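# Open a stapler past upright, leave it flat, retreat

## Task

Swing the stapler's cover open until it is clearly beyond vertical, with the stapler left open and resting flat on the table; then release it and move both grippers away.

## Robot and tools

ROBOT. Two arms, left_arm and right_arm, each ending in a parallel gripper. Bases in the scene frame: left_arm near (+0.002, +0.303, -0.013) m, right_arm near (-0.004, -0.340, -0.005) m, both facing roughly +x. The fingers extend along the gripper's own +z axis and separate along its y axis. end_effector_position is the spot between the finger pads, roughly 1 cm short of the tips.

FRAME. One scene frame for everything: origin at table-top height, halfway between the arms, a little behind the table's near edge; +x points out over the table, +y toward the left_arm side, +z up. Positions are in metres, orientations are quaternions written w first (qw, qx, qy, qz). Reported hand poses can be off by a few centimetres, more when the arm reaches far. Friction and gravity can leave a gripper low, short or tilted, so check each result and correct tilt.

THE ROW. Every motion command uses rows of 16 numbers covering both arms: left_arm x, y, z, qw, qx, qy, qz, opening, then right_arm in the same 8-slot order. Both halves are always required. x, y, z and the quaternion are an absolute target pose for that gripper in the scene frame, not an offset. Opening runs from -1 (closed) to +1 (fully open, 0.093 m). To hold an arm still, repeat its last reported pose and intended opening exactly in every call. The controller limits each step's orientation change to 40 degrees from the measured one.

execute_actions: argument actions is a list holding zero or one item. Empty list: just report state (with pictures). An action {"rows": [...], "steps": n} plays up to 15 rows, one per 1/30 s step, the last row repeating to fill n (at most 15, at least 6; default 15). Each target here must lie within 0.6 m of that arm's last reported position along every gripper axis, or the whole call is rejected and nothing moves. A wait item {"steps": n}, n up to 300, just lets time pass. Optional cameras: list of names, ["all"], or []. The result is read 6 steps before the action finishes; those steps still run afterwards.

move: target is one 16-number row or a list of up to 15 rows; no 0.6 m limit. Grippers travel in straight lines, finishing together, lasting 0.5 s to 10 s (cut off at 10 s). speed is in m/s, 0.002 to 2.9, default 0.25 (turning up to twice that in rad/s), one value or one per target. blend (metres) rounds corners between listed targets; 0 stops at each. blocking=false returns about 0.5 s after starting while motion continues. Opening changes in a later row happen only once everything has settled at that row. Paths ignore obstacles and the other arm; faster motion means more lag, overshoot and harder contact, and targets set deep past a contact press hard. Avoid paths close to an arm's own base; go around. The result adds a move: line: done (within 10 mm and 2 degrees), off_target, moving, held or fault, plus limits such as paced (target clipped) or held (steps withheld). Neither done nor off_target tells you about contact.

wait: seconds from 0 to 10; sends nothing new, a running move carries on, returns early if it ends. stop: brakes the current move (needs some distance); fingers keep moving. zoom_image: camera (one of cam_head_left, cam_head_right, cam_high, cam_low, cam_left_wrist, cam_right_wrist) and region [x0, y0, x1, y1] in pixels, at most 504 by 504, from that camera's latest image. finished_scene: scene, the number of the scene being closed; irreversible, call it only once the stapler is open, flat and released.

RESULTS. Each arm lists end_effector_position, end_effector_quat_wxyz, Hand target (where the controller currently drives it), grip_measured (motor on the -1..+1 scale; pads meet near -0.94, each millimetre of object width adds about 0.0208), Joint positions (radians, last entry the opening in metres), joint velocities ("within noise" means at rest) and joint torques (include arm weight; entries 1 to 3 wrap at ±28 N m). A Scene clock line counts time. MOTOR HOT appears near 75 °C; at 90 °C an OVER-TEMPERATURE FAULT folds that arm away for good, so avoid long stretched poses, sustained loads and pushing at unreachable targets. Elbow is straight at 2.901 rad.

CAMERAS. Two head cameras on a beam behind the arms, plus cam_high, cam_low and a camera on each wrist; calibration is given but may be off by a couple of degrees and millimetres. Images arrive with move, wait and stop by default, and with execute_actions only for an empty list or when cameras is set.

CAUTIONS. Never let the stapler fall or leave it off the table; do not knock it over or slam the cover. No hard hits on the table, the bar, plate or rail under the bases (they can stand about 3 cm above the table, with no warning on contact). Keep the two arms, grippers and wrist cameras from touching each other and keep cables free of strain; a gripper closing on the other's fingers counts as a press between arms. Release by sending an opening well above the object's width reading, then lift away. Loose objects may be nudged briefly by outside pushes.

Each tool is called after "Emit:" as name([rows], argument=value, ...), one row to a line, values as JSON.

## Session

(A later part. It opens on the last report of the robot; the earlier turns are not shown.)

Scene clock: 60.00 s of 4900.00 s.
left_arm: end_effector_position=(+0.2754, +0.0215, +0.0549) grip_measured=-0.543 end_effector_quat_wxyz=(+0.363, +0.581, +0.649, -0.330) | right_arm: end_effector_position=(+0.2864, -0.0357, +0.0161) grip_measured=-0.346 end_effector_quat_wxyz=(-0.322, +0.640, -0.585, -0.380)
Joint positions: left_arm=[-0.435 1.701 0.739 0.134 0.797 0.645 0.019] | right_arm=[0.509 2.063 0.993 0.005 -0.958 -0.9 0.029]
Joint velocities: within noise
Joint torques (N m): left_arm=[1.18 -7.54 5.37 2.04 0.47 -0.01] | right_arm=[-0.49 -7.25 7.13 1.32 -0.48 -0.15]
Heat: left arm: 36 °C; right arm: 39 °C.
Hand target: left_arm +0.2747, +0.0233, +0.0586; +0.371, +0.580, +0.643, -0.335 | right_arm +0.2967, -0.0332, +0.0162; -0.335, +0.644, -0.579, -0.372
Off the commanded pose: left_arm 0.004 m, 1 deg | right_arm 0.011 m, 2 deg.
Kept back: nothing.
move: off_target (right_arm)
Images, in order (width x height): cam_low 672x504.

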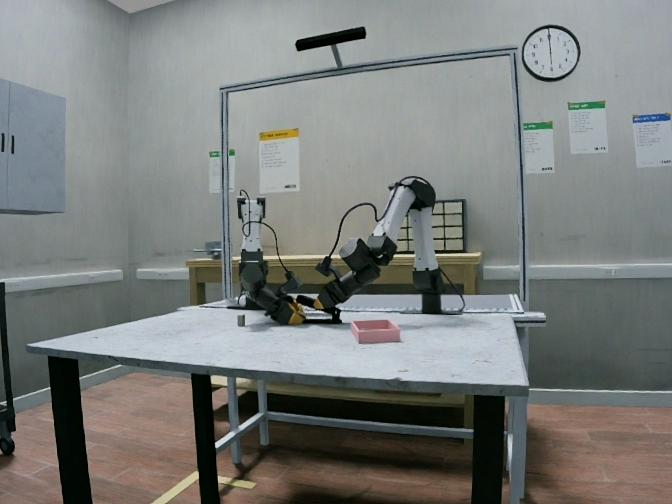

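Emit:
move([
  [0.2743,0.0315,0.0765,0.4525,0.531,0.589,-0.407,-0.62,0.297,-0.033,0.016,0.3345,-0.643,0.579,0.3715,-0.45],
  [0.2730,0.043,0.0875,0.525,0.473,0.525,-0.473,-0.62,0.297,-0.033,0.016,0.3345,-0.643,0.579,0.3715,-0.45],
], speed=0.08, blend=0.005, cameras=["cam_low","cam_left_wrist","cam_head_left"])

Emit:
zoom_image(camera="cam_low", region=[250, 230, 380, 340])

Scene clock: 64.13 s of 4900.00 s.
left_arm: end_effector_position=(+0.2742, +0.0401, +0.0806) grip_measured=-0.543 end_effector_quat_wxyz=(+0.512, +0.479, +0.538, -0.468) | right_arm: end_effector_position=(+0.2885, -0.0348, +0.0175) grip_measured=-0.346 end_effector_quat_wxyz=(-0.324, +0.638, -0.587, -0.380)
Joint positions: left_arm=[-0.304 2.038 0.466 1.499 1.11 0.046 0.019] | right_arm=[0.509 2.063 0.997 0.009 -0.956 -0.891 0.029]
Joint velocities: within noise
Joint torques (N m): left_arm=[1.21 -5.89 2.76 3.03 0.01 -0.38] | right_arm=[-0.47 -7.25 6.72 1.25 -0.51 -0.26]
Heat: left arm: 37 °C; right arm: 39 °C.
Hand target: left_arm +0.2728, +0.0430, +0.0874; +0.523, +0.476, +0.527, -0.471 | right_arm +0.2969, -0.0331, +0.0162; -0.335, +0.643, -0.579, -0.372
Off the commanded pose: left_arm 0.008 m, 2 deg | right_arm 0.009 m, 2 deg.
joint sent to its limit (left arm) — joint 4 (wrist pitch), upper limit.
Kept back: nothing.
move: done
camera_calibration:
cam_left_wrist: T_world_to_cam=[[-0.993454, -0.113228, 0.0151334, 0.276484], [-0.0660229, 0.461005, -0.884938, 0.106829], [0.0932231, -0.880144, -0.465463, 0.131286], [0, 0, 0, 1]] pos_world=[0.269489, 0.097607, 0.151462]
Images, in order (width x height): cam_head_left 672x504, cam_low 672x504, cam_left_wrist 672x504.

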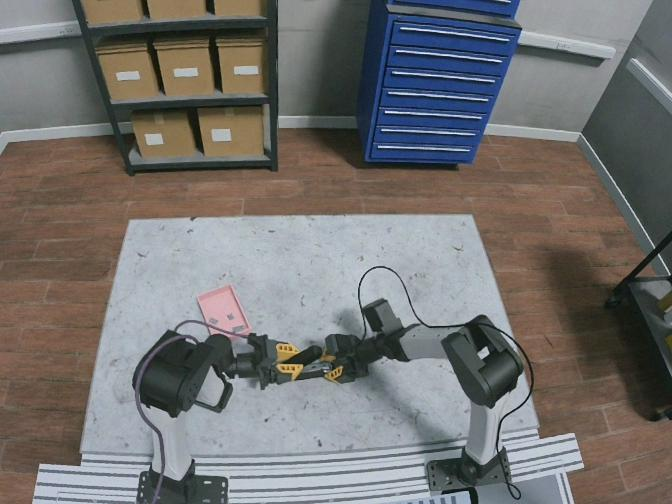

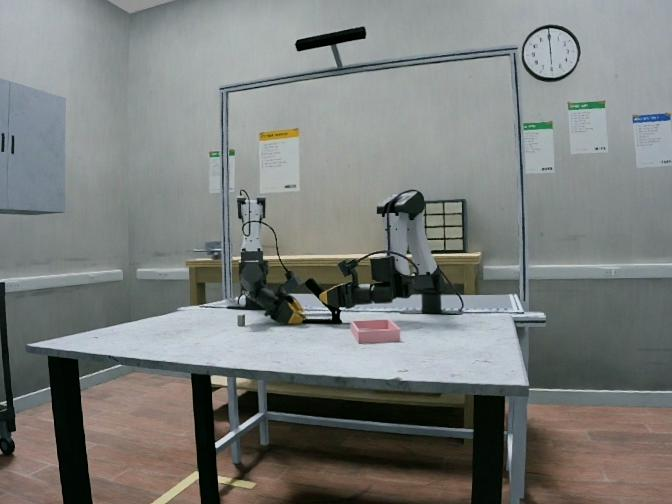

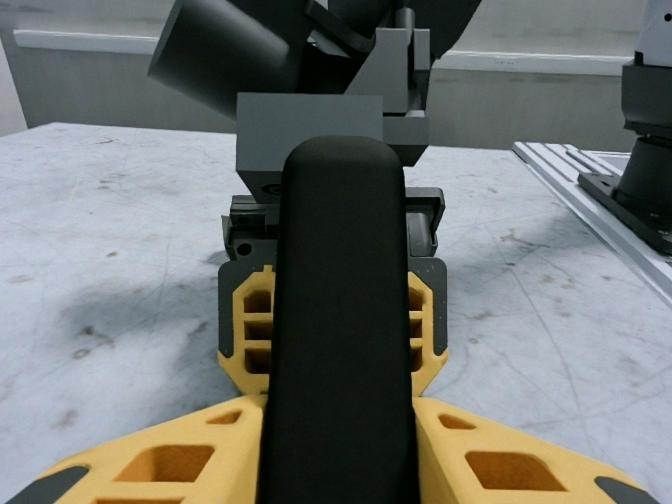

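Scaled by 3.877.

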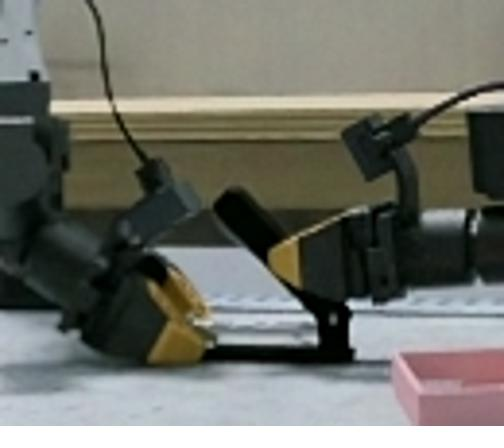

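Emit:
move([
  [0.2730,0.043,0.0865,0.525,0.473,0.525,-0.473,-0.3,0.297,-0.033,0.016,0.3345,-0.643,0.579,0.3715,-0.45],
  [0.2730,0.043,0.0865,0.525,0.473,0.525,-0.473,0.1,0.297,-0.033,0.016,0.3345,-0.643,0.579,0.3715,-0.45],
  [0.2675,0.10,0.10,0.525,0.473,0.525,-0.473,0.1,0.297,-0.033,0.016,0.3345,-0.643,0.579,0.3715,-0.45],
  [0.2715,0.07,0.15,0.192,0.646,0.718,-0.173,0.2,0.297,-0.033,0.016,0.3345,-0.643,0.579,0.3715,-0.45],
], speed=[0.1,0.1,0.15,0.25], cameras=["cam_low","cam_left_wrist","cam_head_left"])

Emit:
zoom_image(camera="cam_low", region=[250, 230, 380, 340])

Scene clock: 70.83 s of 4900.00 s.
left_arm: end_effector_position=(+0.2678, +0.0707, +0.1456) grip_measured=+0.198 end_effector_quat_wxyz=(+0.193, +0.647, +0.716, -0.179) | right_arm: end_effector_position=(+0.2887, -0.0351, +0.0163) grip_measured=-0.346 end_effector_quat_wxyz=(-0.324, +0.640, -0.585, -0.377)
Joint positions: left_arm=[-0.457 1.581 1.322 -0.994 0.442 0.887 0.055] | right_arm=[0.509 2.065 0.997 0.008 -0.952 -0.899 0.029]
Joint velocities: within noise
Joint torques (N m): left_arm=[-0.01 -5.49 10.86 0.86 0.03 -0.05] | right_arm=[-0.49 -7.36 6.83 1.32 -0.53 -0.15]
Heat: left arm: 38 °C; right arm: 39 °C.
Hand target: left_arm +0.2714, +0.0701, +0.1499; +0.192, +0.646, +0.718, -0.173 | right_arm +0.2969, -0.0331, +0.0161; -0.335, +0.644, -0.579, -0.372
Off the commanded pose: left_arm 0.006 m, 1 deg | right_arm 0.009 m, 2 deg.
Kept back: nothing.
move: done; target 2's new opening was sent with left_arm's hand 0.008 m and 4 deg from that target
camera_calibration:
cam_left_wrist: T_world_to_cam=[[-0.99442, -0.105496, 0.000600624, 0.274467], [-0.105151, 0.990673, -0.0866647, 0.00654265], [0.00854777, -0.0862442, -0.996237, 0.23291], [0, 0, 0, 1]] pos_world=[0.271632, 0.0425607, 0.232436]
Images, in order (width x height): cam_head_left 672x504, cam_low 672x504, cam_left_wrist 672x504.

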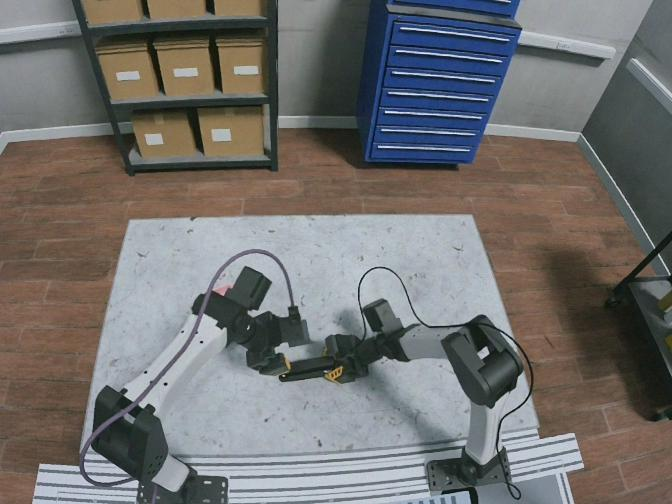

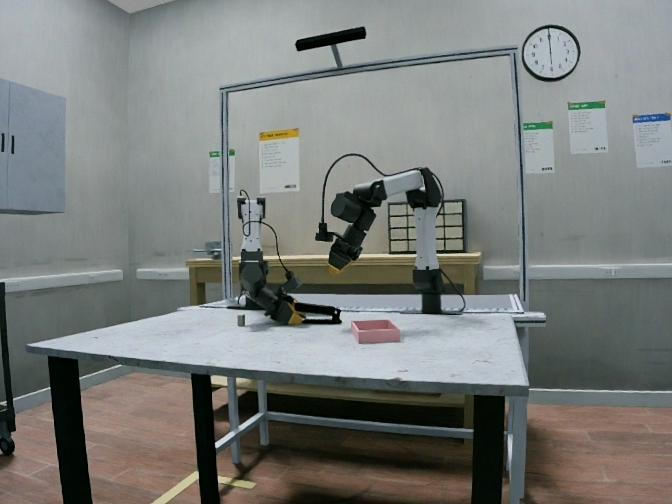

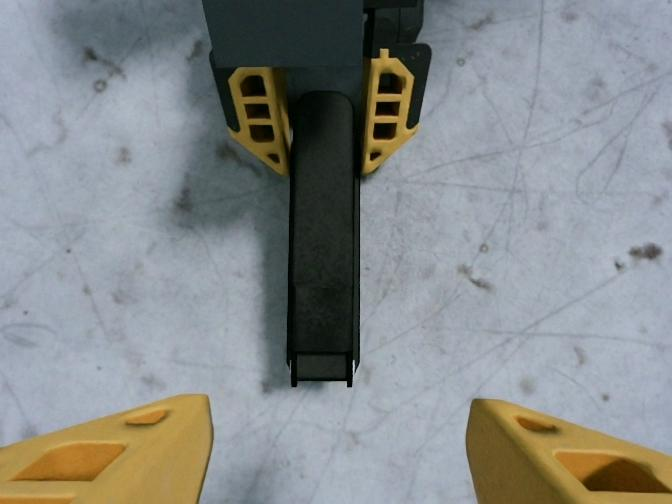

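Scaled by 3.877.

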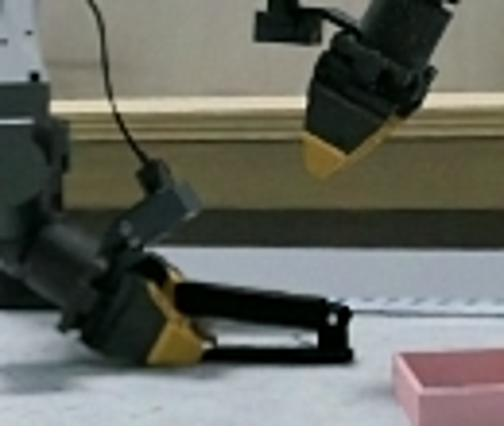

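Emit:
move([
  [0.272,0.070,0.098,0.284,0.618,0.686,-0.256,0.2,0.297,-0.033,0.016,0.3345,-0.643,0.579,0.3715,-0.45],
  [0.277,0.017,0.037,0.284,0.618,0.686,-0.256,0.2,0.297,-0.033,0.016,0.3345,-0.643,0.579,0.3715,-0.45],
  [0.277,0.017,0.037,0.284,0.618,0.686,-0.256,-0.2,0.297,-0.033,0.016,0.3345,-0.643,0.579,0.3715,-0.45],
  [0.277,0.017,0.037,0.284,0.618,0.686,-0.256,-0.4,0.297,-0.033,0.016,0.3345,-0.643,0.579,0.3715,-0.45],
  [0.277,0.017,0.037,0.284,0.618,0.686,-0.256,-0.5,0.297,-0.033,0.016,0.3345,-0.643,0.579,0.3715,-0.45],
], speed=[0.2,0.12,0.1,0.1,0.1], cameras=["cam_low","cam_left_wrist"])

Emit:
zoom_image(camera="cam_low", region=[250, 230, 380, 340])

Scene clock: 77.27 s of 4900.00 s.
left_arm: end_effector_position=(+0.2783, +0.0160, +0.0434) grip_measured=-0.485 end_effector_quat_wxyz=(+0.287, +0.618, +0.684, -0.260) | right_arm: end_effector_position=(+0.2887, -0.0351, +0.0163) grip_measured=-0.346 end_effector_quat_wxyz=(-0.324, +0.641, -0.585, -0.377)
Joint positions: left_arm=[-0.508 1.733 0.915 -0.194 0.605 0.727 0.022] | right_arm=[0.509 2.065 0.997 0.008 -0.952 -0.9 0.029]
Joint velocities: within noise
Joint torques (N m): left_arm=[-0.06 -6.54 5.86 1.77 0.13 -0.01] | right_arm=[-0.46 -7.27 6.8 1.32 -0.49 -0.13]
Heat: left arm: 37 °C; right arm: 39 °C.
Hand target: left_arm +0.2769, +0.0170, +0.0371; +0.284, +0.619, +0.686, -0.256 | right_arm +0.2969, -0.0331, +0.0161; -0.335, +0.643, -0.579, -0.372
Off the commanded pose: left_arm 0.007 m, 1 deg | right_arm 0.009 m, 2 deg.
Kept back: nothing.
move: done
camera_calibration:
cam_left_wrist: T_world_to_cam=[[-0.994009, -0.109253, -0.00315058, 0.279224], [-0.101643, 0.934602, -0.340864, 0.0639277], [0.040185, -0.338502, -0.940107, 0.119063], [0, 0, 0, 1]] pos_world=[0.279265, 0.0110622, 0.134602]
Images, in order (width x height): cam_low 672x504, cam_left_wrist 672x504.

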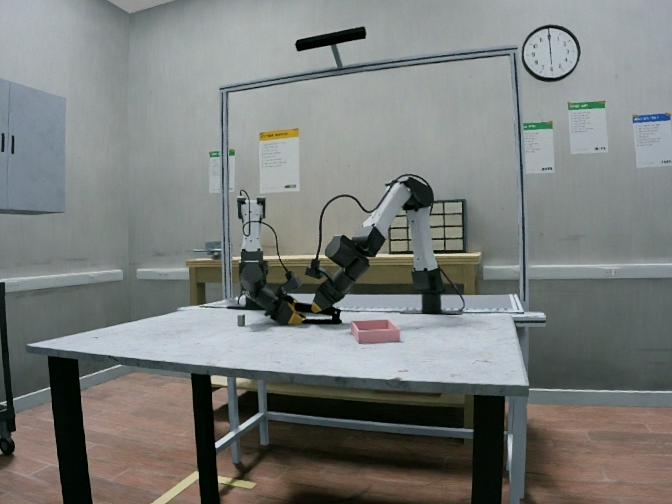

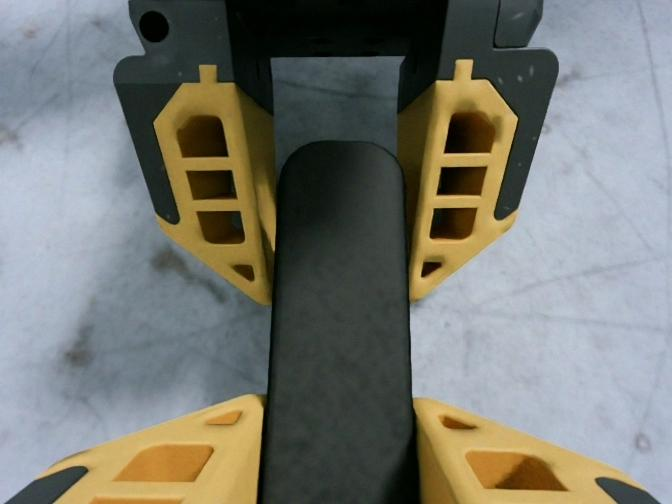

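Scaled by 3.877.

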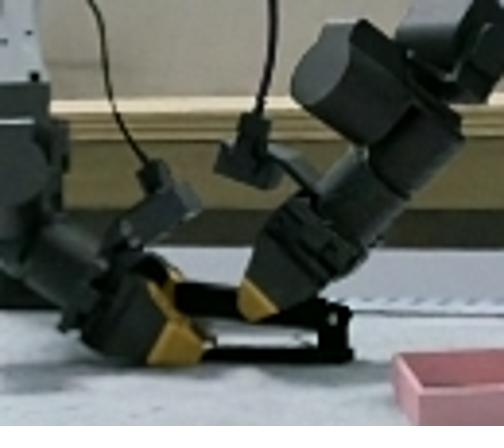

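Emit:
move([
  [0.276,0.0253,0.0693,0.3715,0.579,0.643,-0.3345,-0.5,0.297,-0.033,0.016,0.3345,-0.643,0.579,0.3715,-0.45],
  [0.2746,0.0393,0.087,0.437,0.541,0.601,-0.393,-0.5,0.297,-0.033,0.016,0.3345,-0.643,0.579,0.3715,-0.45],
  [0.2727,0.0581,0.0978,0.478,0.512,0.569,-0.430,-0.5,0.297,-0.033,0.016,0.3345,-0.643,0.579,0.3715,-0.45],
], speed=0.07, blend=0.005, cameras=["cam_low","cam_left_wrist","cam_head_left"])

Emit:
zoom_image(camera="cam_low", region=[250, 230, 380, 340])

Scene clock: 82.90 s of 4900.00 s.
left_arm: end_effector_position=(+0.2757, +0.0478, +0.0967) grip_measured=-0.496 end_effector_quat_wxyz=(+0.482, +0.521, +0.572, -0.412) | right_arm: end_effector_position=(+0.2923, -0.0194, +0.0319) grip_measured=-0.346 end_effector_quat_wxyz=(-0.347, +0.642, -0.562, -0.389)
Joint positions: left_arm=[-0.291 1.699 0.516 0.771 1.07 0.391 0.021] | right_arm=[0.53 2.065 1.019 0.072 -0.985 -0.859 0.029]
Joint velocities: within noise
Joint torques (N m): left_arm=[4.11 -5.9 4.4 2.13 0.82 -0.17] | right_arm=[-2.25 -7.71 4.79 0.86 -0.19 -0.48]
Heat: left arm: 37 °C; right arm: 40 °C.
Hand target: left_arm +0.2727, +0.0576, +0.0977; +0.478, +0.513, +0.570, -0.429 | right_arm +0.2962, -0.0330, +0.0164; -0.335, +0.643, -0.579, -0.372
Off the commanded pose: left_arm 0.011 m, 2 deg | right_arm 0.021 m, 3 deg.
Kept back: nothing.
move: off_target (left_arm, right_arm)
camera_calibration:
cam_left_wrist: T_world_to_cam=[[-0.991474, -0.126634, -0.0307, 0.28312], [-0.0517867, 0.599152, -0.798958, 0.098776], [0.11957, -0.790557, -0.600602, 0.146998], [0, 0, 0, 1]] pos_world=[0.268245, 0.0928813, 0.175897]
Images, in order (width x height): cam_head_left 672x504, cam_low 672x504, cam_left_wrist 672x504.

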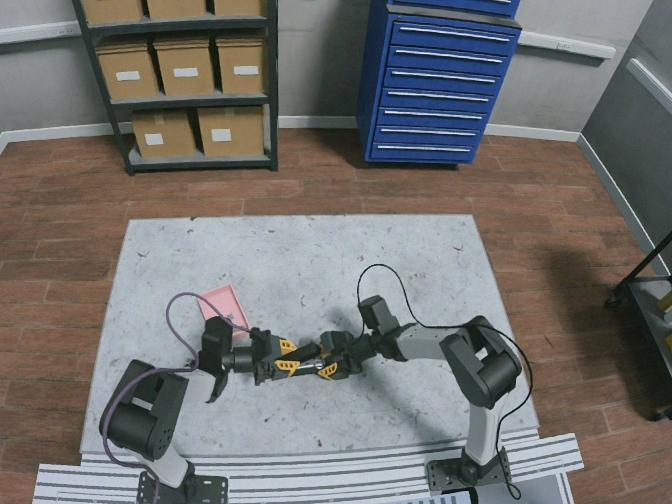

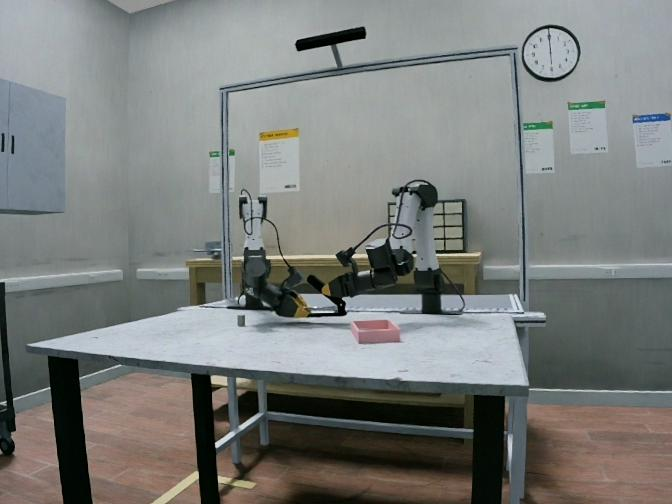

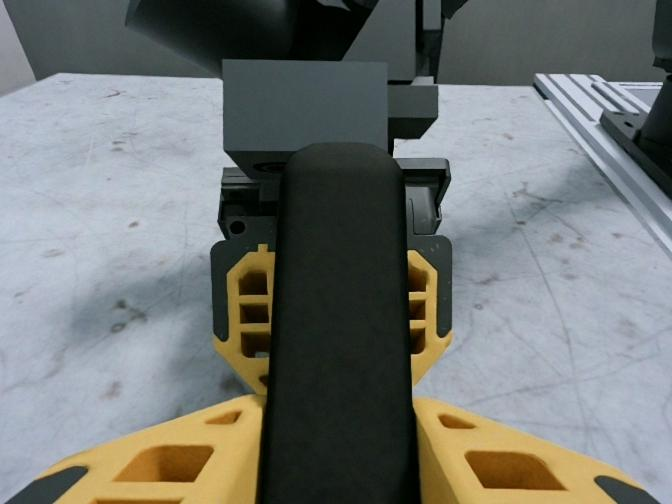

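Scaled by 3.877.

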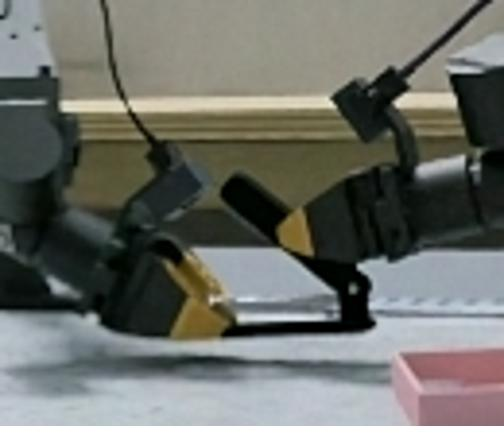

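Emit:
move(target=[0.2746,0.0393,0.086,0.478,0.512,0.569,-0.430,-0.41,0.297,-0.033,0.016,0.3345,-0.643,0.579,0.3715,-0.5], speed=0.05, cameras=["cam_low"])

Emit:
zoom_image(camera="cam_low", region=[250, 230, 380, 340])

Scene clock: 88.93 s of 4900.00 s.
left_arm: end_effector_position=(+0.2763, +0.0402, +0.0854) grip_measured=-0.406 end_effector_quat_wxyz=(+0.477, +0.515, +0.571, -0.425) | right_arm: end_effector_position=(+0.2911, -0.0281, +0.0238) grip_measured=-0.346 end_effector_quat_wxyz=(-0.332, +0.640, -0.577, -0.383)
Joint positions: left_arm=[-0.311 1.785 0.515 0.891 1.069 0.334 0.026] | right_arm=[0.518 2.065 1.015 0.02 -0.965 -0.882 0.029]
Joint velocities: within noise
Joint torques (N m): left_arm=[0.06 -5.85 4.9 2.32 0.16 -0.18] | right_arm=[-0.87 -7.51 5.39 1.25 -0.38 -0.38]
Heat: left arm: 37 °C; right arm: 40 °C.
Hand target: left_arm +0.2746, +0.0394, +0.0860; +0.478, +0.513, +0.569, -0.430 | right_arm +0.2968, -0.0331, +0.0161; -0.335, +0.643, -0.579, -0.372
Off the commanded pose: left_arm 0.002 m, 1 deg | right_arm 0.011 m, 1 deg.
Kept back: nothing.
move: off_target (right_arm)
Images, in order (width x height): cam_low 672x504.

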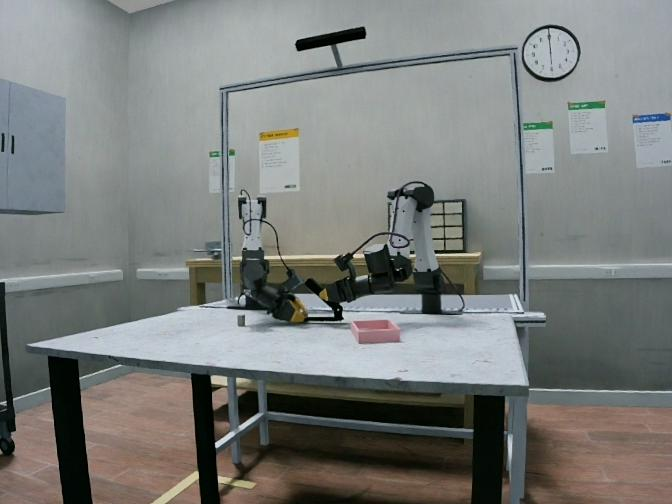

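Scaled by 3.877.

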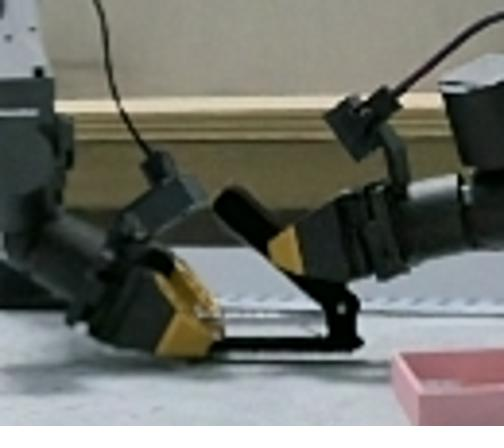

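Emit:
move(target=[0.2735,0.052,0.092,0.49,0.503,0.559,-0.44,-0.41,0.297,-0.033,0.014,0.3345,-0.643,0.579,0.3715,-0.5], speed=0.04, cameras=["cam_low"])

Emit:
zoom_image(camera="cam_low", region=[250, 230, 380, 340])

Scene clock: 89.97 s of 4900.00 s.
left_arm: end_effector_position=(+0.2756, +0.0457, +0.0916) grip_measured=-0.406 end_effector_quat_wxyz=(+0.491, +0.509, +0.561, -0.430) | right_arm: end_effector_position=(+0.2916, -0.0278, +0.0248) grip_measured=-0.346 end_effector_quat_wxyz=(-0.334, +0.641, -0.575, -0.383)
Joint positions: left_arm=[-0.291 1.789 0.49 0.983 1.093 0.294 0.026] | right_arm=[0.517 2.065 1.015 0.026 -0.969 -0.884 0.029]
Joint velocities: within noise
Joint torques (N m): left_arm=[2.66 -5.87 4.03 2.3 0.45 -0.15] | right_arm=[-1.13 -7.1 5.19 1.26 -0.36 -0.26]
Heat: left arm: 38 °C; right arm: 40 °C.
Hand target: left_arm +0.2735, +0.0518, +0.0920; +0.490, +0.504, +0.560, -0.439 | right_arm +0.2967, -0.0332, +0.0142; -0.335, +0.643, -0.580, -0.372
Off the commanded pose: left_arm 0.007 m, 1 deg | right_arm 0.013 m, 1 deg.
Kept back: nothing.
move: off_target (right_arm)
Images, in order (width x height): cam_low 672x504.

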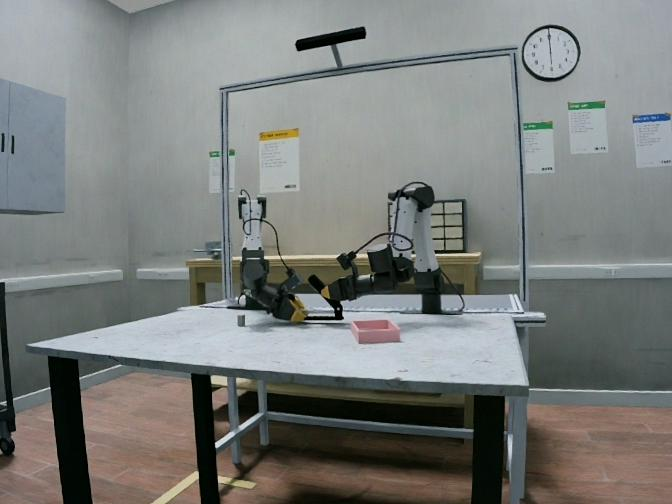

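Scaled by 3.877.

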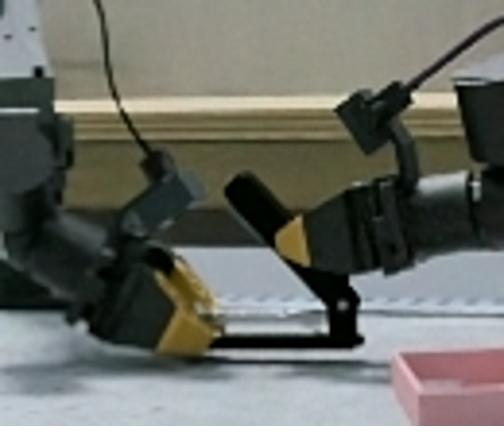

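Emit:
move([
  [0.272,0.072,0.100,0.507,0.489,0.543,-0.456,-0.41,0.297,-0.033,0.012,0.3345,-0.643,0.579,0.3715,-0.5],
  [0.2705,0.09,0.102,0.525,0.473,0.525,-0.473,-0.41,0.297,-0.033,0.012,0.3345,-0.643,0.579,0.3715,-0.5],
], speed=0.05, cameras=["cam_low","cam_left_wrist"])

Emit:
zoom_image(camera="cam_low", region=[250, 230, 380, 340])

Scene clock: 92.07 s of 4900.00 s.
left_arm: end_effector_position=(+0.2716, +0.0839, +0.1006) grip_measured=-0.406 end_effector_quat_wxyz=(+0.523, +0.482, +0.525, -0.467) | right_arm: end_effector_position=(+0.2918, -0.0283, +0.0212) grip_measured=-0.346 end_effector_quat_wxyz=(-0.331, +0.640, -0.578, -0.382)
Joint positions: left_arm=[-0.146 1.936 0.408 1.487 1.274 0.045 0.026] | right_arm=[0.517 2.073 1.015 0.027 -0.964 -0.883 0.029]
Joint velocities: left_arm=[0.012 0.051 -0.017 0.139 0.007 -0.037 0] | right_arm=[within noise]
Joint torques (N m): left_arm=[2.43 -5.41 2.61 2.31 0.03 -0.28] | right_arm=[-1.13 -7.28 5.04 1.29 -0.41 -0.32]
Heat: left arm: 38 °C; right arm: 40 °C.
Hand target: left_arm +0.2704, +0.0898, +0.1020; +0.524, +0.475, +0.527, -0.472 | right_arm +0.2967, -0.0331, +0.0122; -0.335, +0.643, -0.580, -0.372
Off the commanded pose: left_arm 0.006 m, 1 deg | right_arm 0.012 m, 1 deg.
Kept back: nothing.
move: off_target (right_arm)
camera_calibration:
cam_left_wrist: T_world_to_cam=[[-0.994149, -0.107478, -0.0108069, 0.280841], [-0.0384024, 0.445169, -0.894623, 0.0988979], [0.100963, -0.888973, -0.446691, 0.17621], [0, 0, 0, 1]] pos_world=[0.265205, 0.142804, 0.170223]
Images, in order (width x height): cam_low 672x504, cam_left_wrist 672x504.

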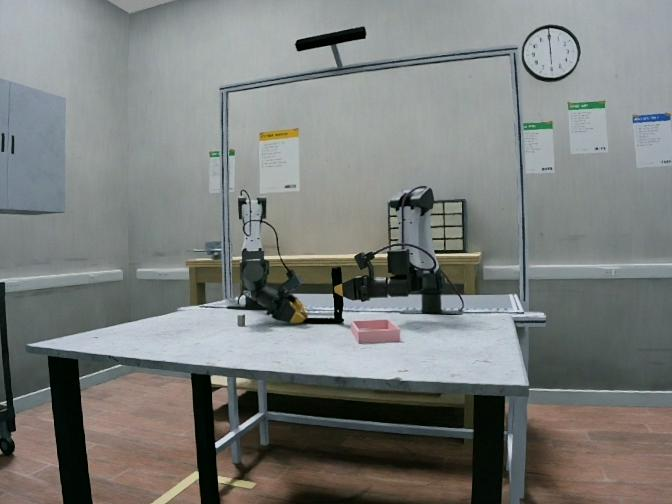

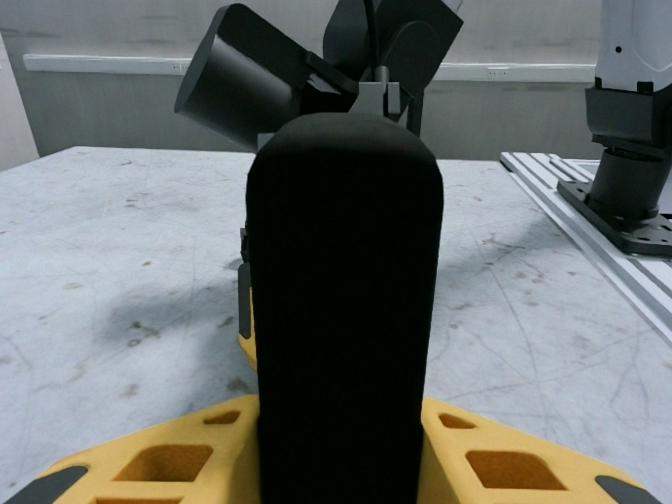

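Scaled by 3.877.

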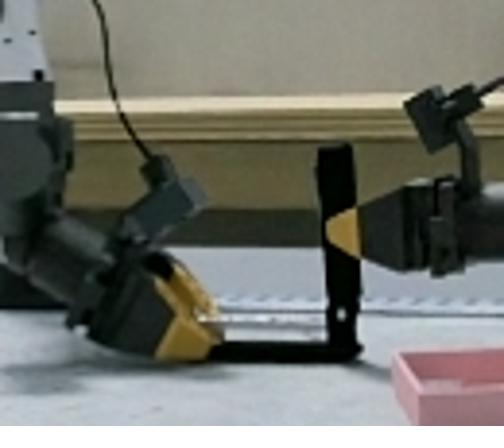

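Emit:
move([
  [0.269,0.104,0.101,0.525,0.473,0.525,-0.473,-0.41,0.297,-0.033,0.012,0.3345,-0.643,0.579,0.3715,-0.5],
  [0.2675,0.121,0.093,0.525,0.473,0.525,-0.473,-0.41,0.297,-0.033,0.012,0.3345,-0.643,0.579,0.3715,-0.5],
], speed=0.05, cameras=["cam_low","cam_left_wrist","cam_high"])

Emit:
zoom_image(camera="cam_low", region=[250, 230, 380, 340])

Scene clock: 93.37 s of 4900.00 s.
left_arm: end_effector_position=(+0.2687, +0.1143, +0.0904) grip_measured=-0.406 end_effector_quat_wxyz=(+0.514, +0.476, +0.532, -0.476) | right_arm: end_effector_position=(+0.2914, -0.0286, +0.0196) grip_measured=-0.346 end_effector_quat_wxyz=(-0.328, +0.637, -0.582, -0.384)
Joint positions: left_arm=[-0.029 1.966 0.382 1.497 1.395 0.061 0.026] | right_arm=[0.517 2.077 1.015 0.026 -0.964 -0.874 0.029]
Joint velocities: within noise
Joint torques (N m): left_arm=[2.8 -5 2.04 2.68 0.09 -0.29] | right_arm=[-1.2 -7.61 4.98 1.25 -0.4 -0.38]
Heat: left arm: 38 °C; right arm: 40 °C.
Hand target: left_arm +0.2674, +0.1207, +0.0929; +0.522, +0.476, +0.528, -0.471 | right_arm +0.2968, -0.0331, +0.0121; -0.334, +0.643, -0.580, -0.372
Off the commanded pose: left_arm 0.007 m, 2 deg | right_arm 0.010 m, 2 deg.
Kept back: nothing.
move: done
camera_calibration:
cam_left_wrist: T_world_to_cam=[[-0.99443, -0.103526, 0.0197658, 0.277993], [-0.0641415, 0.445638, -0.892912, 0.0828951], [0.0836314, -0.889207, -0.449796, 0.20385], [0, 0, 0, 1]] pos_world=[0.264713, 0.173103, 0.160214]
Images, in order (width x height): cam_high 672x504, cam_low 672x504, cam_left_wrist 672x504.

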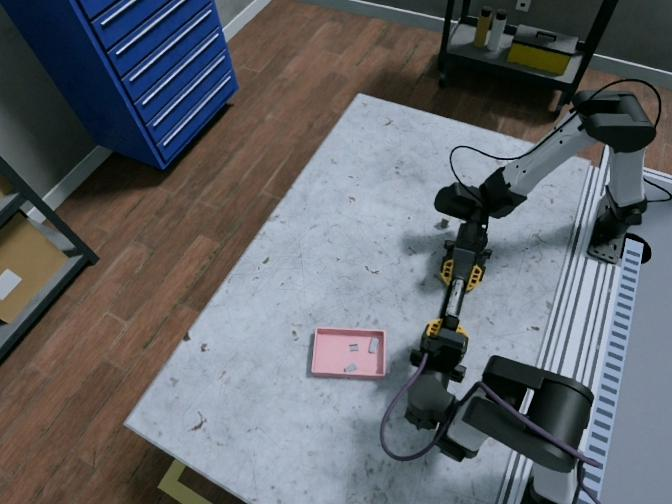

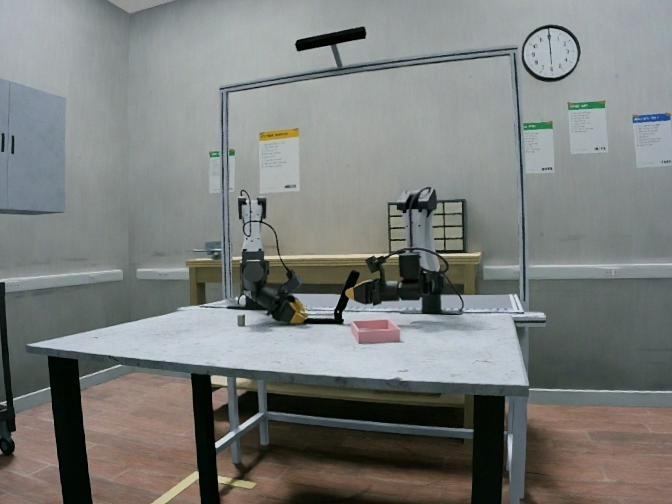

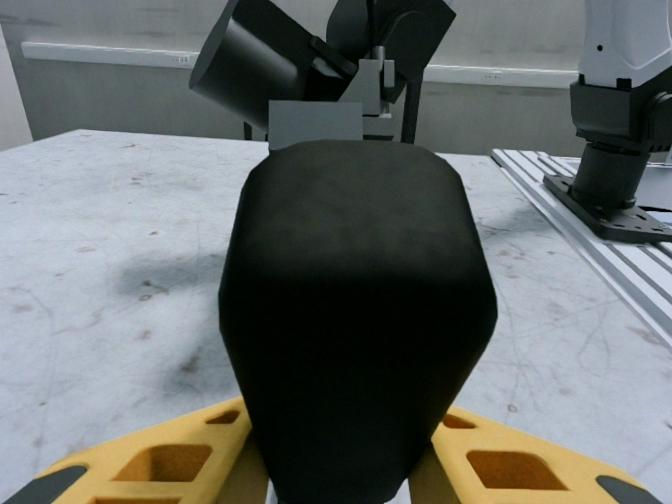

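Scaled by 3.877.

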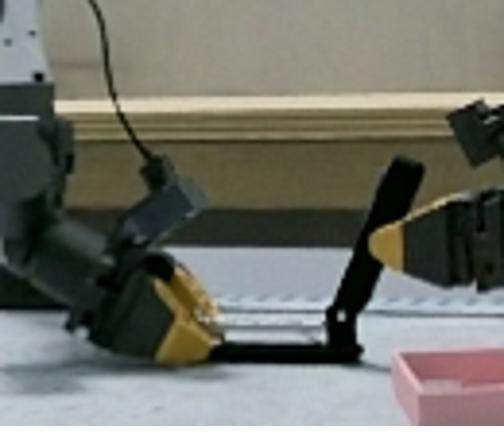

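Emit:
move(target=[0.2665,0.130,0.083,0.525,0.473,0.525,-0.473,-0.41,0.297,-0.033,0.012,0.3345,-0.643,0.579,0.3715,-0.5], speed=0.04, cameras=["cam_low"])

Emit:
zoom_image(camera="cam_low", region=[250, 230, 380, 340])

Scene clock: 94.43 s of 4900.00 s.
left_arm: end_effector_position=(+0.2683, +0.1235, +0.0816) grip_measured=-0.406 end_effector_quat_wxyz=(+0.513, +0.478, +0.531, -0.475) | right_arm: end_effector_position=(+0.2910, -0.0289, +0.0190) grip_measured=-0.346 end_effector_quat_wxyz=(-0.325, +0.636, -0.585, -0.385)
Joint positions: left_arm=[0.007 2.003 0.382 1.497 1.434 0.101 0.026] | right_arm=[0.517 2.077 1.015 0.022 -0.962 -0.871 0.029]
Joint velocities: within noise
Joint torques (N m): left_arm=[2.73 -4.92 1.5 2.64 0.08 -0.28] | right_arm=[-1.07 -7.51 5.11 1.33 -0.42 -0.42]
Heat: left arm: 38 °C; right arm: 40 °C.
Hand target: left_arm +0.2664, +0.1298, +0.0830; +0.521, +0.477, +0.529, -0.470 | right_arm +0.2968, -0.0331, +0.0121; -0.334, +0.643, -0.580, -0.372
Off the commanded pose: left_arm 0.007 m, 2 deg | right_arm 0.010 m, 2 deg.
Kept back: nothing.
move: done
Images, in order (width x height): cam_low 672x504.

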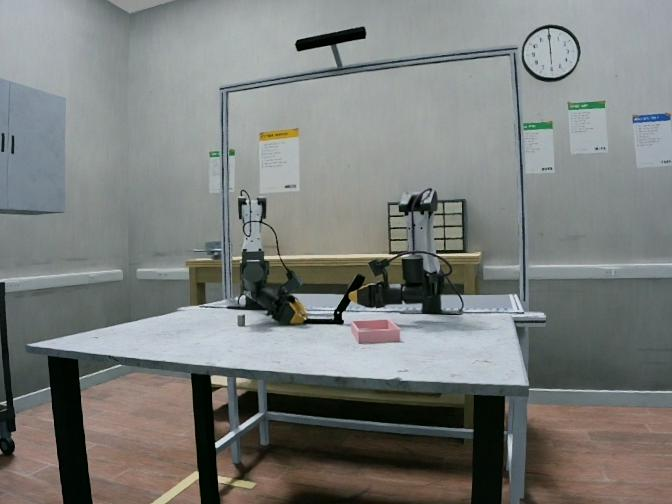

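Scaled by 3.877.

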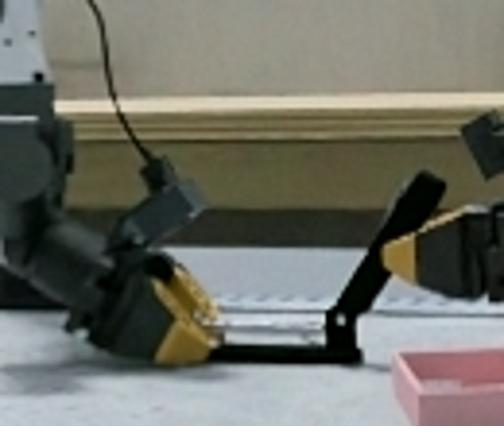

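Emit:
move([
  [0.2655,0.136,0.076,0.525,0.473,0.525,-0.473,-0.41,0.297,-0.033,0.012,0.3345,-0.643,0.579,0.3715,-0.5],
  [0.2655,0.140,0.070,0.525,0.473,0.525,-0.473,-0.41,0.297,-0.033,0.012,0.3345,-0.643,0.579,0.3715,-0.5],
], speed=0.04, cameras=["cam_low"])

Emit:
zoom_image(camera="cam_low", region=[250, 230, 380, 340])

Scene clock: 95.70 s of 4900.00 s.
left_arm: end_effector_position=(+0.2672, +0.1347, +0.0697) grip_measured=-0.406 end_effector_quat_wxyz=(+0.515, +0.479, +0.531, -0.473) | right_arm: end_effector_position=(+0.2910, -0.0291, +0.0178) grip_measured=-0.346 end_effector_quat_wxyz=(-0.324, +0.636, -0.586, -0.384)
Joint positions: left_arm=[0.051 2.052 0.379 1.496 1.474 0.16 0.026] | right_arm=[0.517 2.079 1.015 0.022 -0.961 -0.871 0.029]
Joint velocities: within noise
Joint torques (N m): left_arm=[2.35 -4.77 1.62 2.45 0.14 -0.24] | right_arm=[-1.13 -7.62 5.11 1.34 -0.41 -0.39]
Heat: left arm: 39 °C; right arm: 40 °C.
Hand target: left_arm +0.2654, +0.1399, +0.0700; +0.520, +0.478, +0.529, -0.470 | right_arm +0.2969, -0.0331, +0.0120; -0.334, +0.643, -0.580, -0.372
Off the commanded pose: left_arm 0.006 m, 1 deg | right_arm 0.009 m, 2 deg.
Kept back: nothing.
move: done
Images, in order (width x height): cam_low 672x504.

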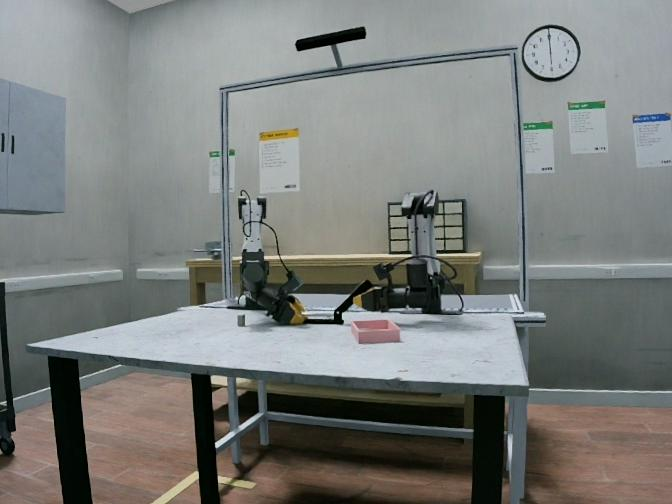

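Scaled by 3.877.

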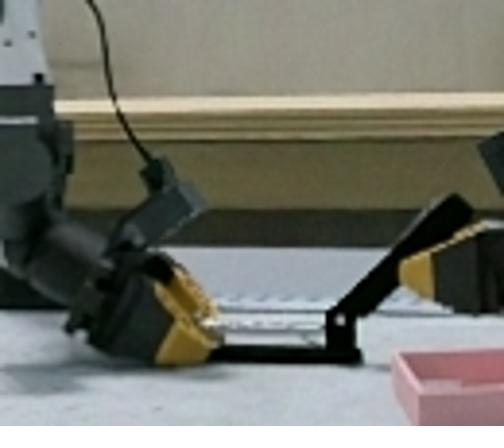

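Emit:
move([
  [0.2655,0.142,0.064,0.525,0.473,0.525,-0.473,-0.41,0.297,-0.033,0.012,0.3345,-0.643,0.579,0.3715,-0.5],
  [0.2655,0.1445,0.056,0.525,0.473,0.525,-0.473,-0.41,0.297,-0.033,0.012,0.3345,-0.643,0.579,0.3715,-0.5],
], speed=0.03, cameras=["cam_low","cam_head_left"])

Emit:
zoom_image(camera="cam_low", region=[250, 230, 380, 340])

Scene clock: 97.17 s of 4900.00 s.
left_arm: end_effector_position=(+0.2660, +0.1421, +0.0566) grip_measured=-0.406 end_effector_quat_wxyz=(+0.517, +0.477, +0.532, -0.471) | right_arm: end_effector_position=(+0.2910, -0.0292, +0.0177) grip_measured=-0.346 end_effector_quat_wxyz=(-0.324, +0.636, -0.586, -0.384)
Joint positions: left_arm=[0.081 2.109 0.379 1.496 1.497 0.22 0.026] | right_arm=[0.517 2.079 1.015 0.022 -0.96 -0.871 0.029]
Joint velocities: within noise
Joint torques (N m): left_arm=[1.28 -4.64 2.19 2.3 0.16 -0.19] | right_arm=[-1.18 -7.77 5.01 1.35 -0.46 -0.4]
Heat: left arm: 39 °C; right arm: 40 °C.
Hand target: left_arm +0.2654, +0.1446, +0.0561; +0.520, +0.479, +0.529, -0.470 | right_arm +0.2968, -0.0331, +0.0121; -0.334, +0.643, -0.580, -0.372
Off the commanded pose: left_arm 0.002 m, 1 deg | right_arm 0.009 m, 2 deg.
Kept back: nothing.
move: done
Images, in order (width x height): cam_head_left 672x504, cam_low 672x504.

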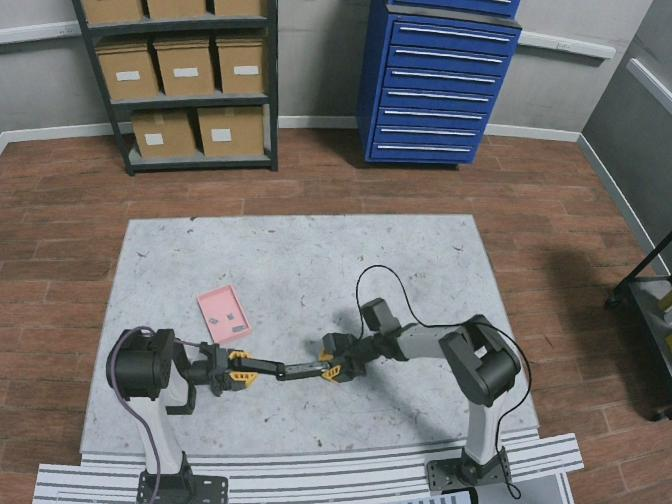

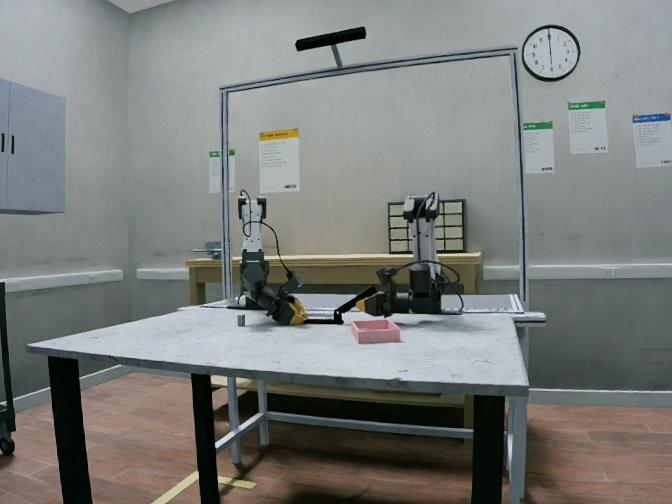

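Scaled by 3.877.

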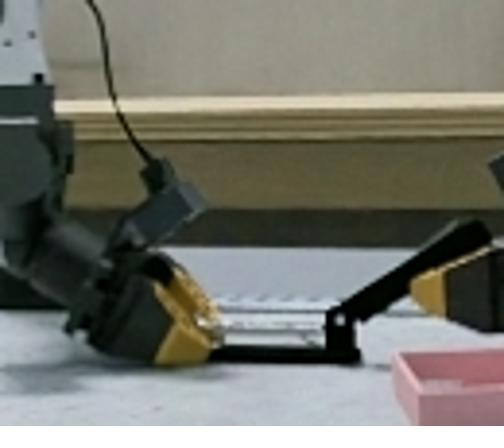

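Emit:
move(target=[0.2655,0.1445,0.056,0.525,0.473,0.525,-0.473,-0.27,0.297,-0.033,0.012,0.3345,-0.643,0.579,0.3715,-0.5], speed=0.03, cameras=["cam_low"])

Emit:
zoom_image(camera="cam_low", region=[250, 230, 380, 340])

Scene clock: 98.17 s of 4900.00 s.
left_arm: end_effector_position=(+0.2659, +0.1430, +0.0541) grip_measured=-0.272 end_effector_quat_wxyz=(+0.511, +0.470, +0.539, -0.477) | right_arm: end_effector_position=(+0.2925, -0.0303, +0.0170) grip_measured=-0.346 end_effector_quat_wxyz=(-0.329, +0.642, -0.580, -0.377)
Joint positions: left_arm=[0.084 2.12 0.379 1.494 1.499 0.205 0.032] | right_arm=[0.514 2.079 1.015 0.022 -0.954 -0.895 0.029]
Joint velocities: within noise
Joint torques (N m): left_arm=[0.98 -5.48 2.1 2.29 0.14 -0.02] | right_arm=[-1.01 -7.79 5.05 1.35 -0.52 -0.2]
Heat: left arm: 39 °C; right arm: 40 °C.
Hand target: left_arm +0.2655, +0.1446, +0.0560; +0.520, +0.479, +0.529, -0.470 | right_arm +0.2969, -0.0330, +0.0120; -0.335, +0.644, -0.579, -0.372
Off the commanded pose: left_arm 0.002 m, 2 deg | right_arm 0.007 m, 1 deg.
Kept back: nothing.
move: done
Images, in order (width x height): cam_low 672x504.

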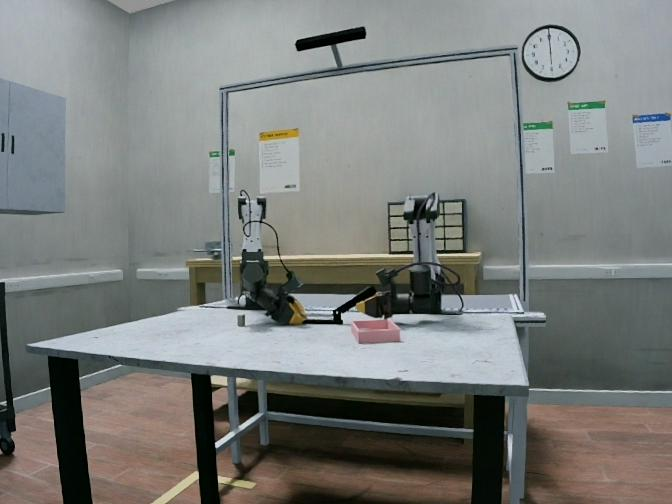

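Scaled by 3.877.

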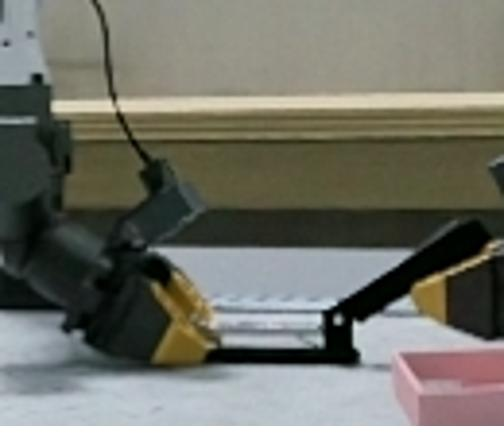

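Emit:
move([
  [0.2655,0.1445,0.056,0.525,0.473,0.525,-0.473,-0.41,0.2925,-0.0303,0.017,0.3345,-0.643,0.579,0.3715,-0.35],
  [0.2655,0.1445,0.056,0.525,0.473,0.525,-0.473,-0.41,0.2925,-0.0303,0.017,0.3345,-0.643,0.579,0.3715,-0.1],
  [0.2655,0.1445,0.056,0.525,0.473,0.525,-0.473,-0.41,0.2925,-0.0303,0.017,0.3345,-0.643,0.579,0.3715,0.1],
  [0.2655,0.1445,0.056,0.525,0.473,0.525,-0.473,-0.41,0.298,-0.09,0.04,0.3345,-0.643,0.579,0.3715,0.1],
  [0.2655,0.1445,0.056,0.525,0.473,0.525,-0.473,-0.41,0.298,-0.15,0.08,0.3345,-0.643,0.579,0.3715,0.1],
], speed=[0.1,0.1,0.1,0.1,0.2], cameras=["cam_low","cam_right_wrist"])

Emit:
zoom_image(camera="cam_low", region=[250, 230, 380, 340])

Scene clock: 104.17 s of 4900.00 s.
left_arm: end_effector_position=(+0.2655, +0.1430, +0.0542) grip_measured=-0.402 end_effector_quat_wxyz=(+0.511, +0.471, +0.538, -0.478) | right_arm: end_effector_position=(+0.2922, -0.1524, +0.0676) grip_measured=+0.098 end_effector_quat_wxyz=(-0.319, +0.639, -0.592, -0.373)
Joint positions: left_arm=[0.084 2.12 0.379 1.494 1.501 0.205 0.026] | right_arm=[0.175 1.918 1.097 -0.744 -1.026 -1.485 0.05]
Joint velocities: within noise
Joint torques (N m): left_arm=[0.95 -5.5 2.1 2.28 0.11 -0.05] | right_arm=[-0.13 -8.81 7.58 0.17 -0.79 -0.22]
Heat: left arm: 38 °C; right arm: 40 °C.
Hand target: left_arm +0.2655, +0.1446, +0.0560; +0.520, +0.479, +0.529, -0.470 | right_arm +0.2978, -0.1500, +0.0800; -0.335, +0.643, -0.580, -0.372
Off the commanded pose: left_arm 0.002 m, 2 deg | right_arm 0.014 m, 2 deg.
Kept back: nothing.
move: off_target (right_arm)
camera_calibration:
cam_right_wrist: T_world_to_cam=[[0.995416, 0.0743523, -0.0601485, -0.273273], [0.0282398, -0.829411, -0.557924, -0.0557365], [-0.0913707, 0.553668, -0.827709, 0.248274], [0, 0, 0, 1]] pos_world=[0.29628, -0.163372, 0.157965]
Images, in order (width x height): cam_low 672x504, cam_right_wrist 672x504.

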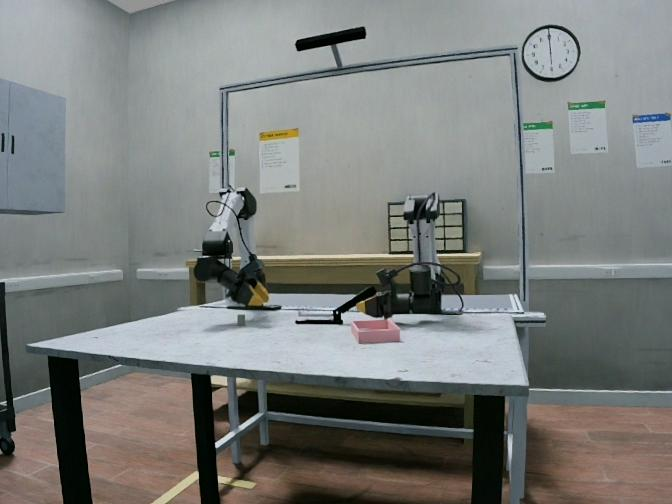

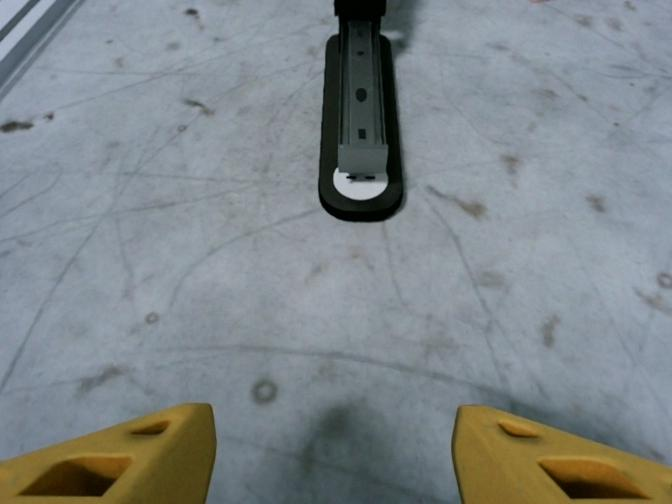

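Scaled by 3.877.

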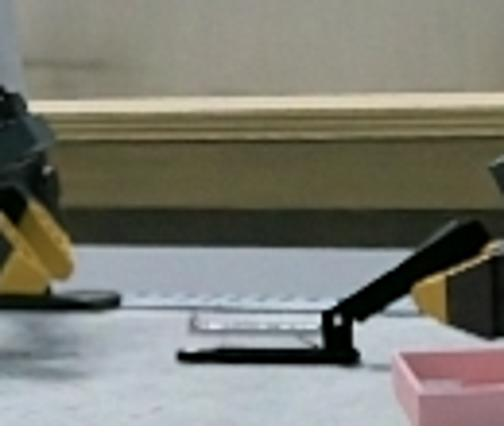

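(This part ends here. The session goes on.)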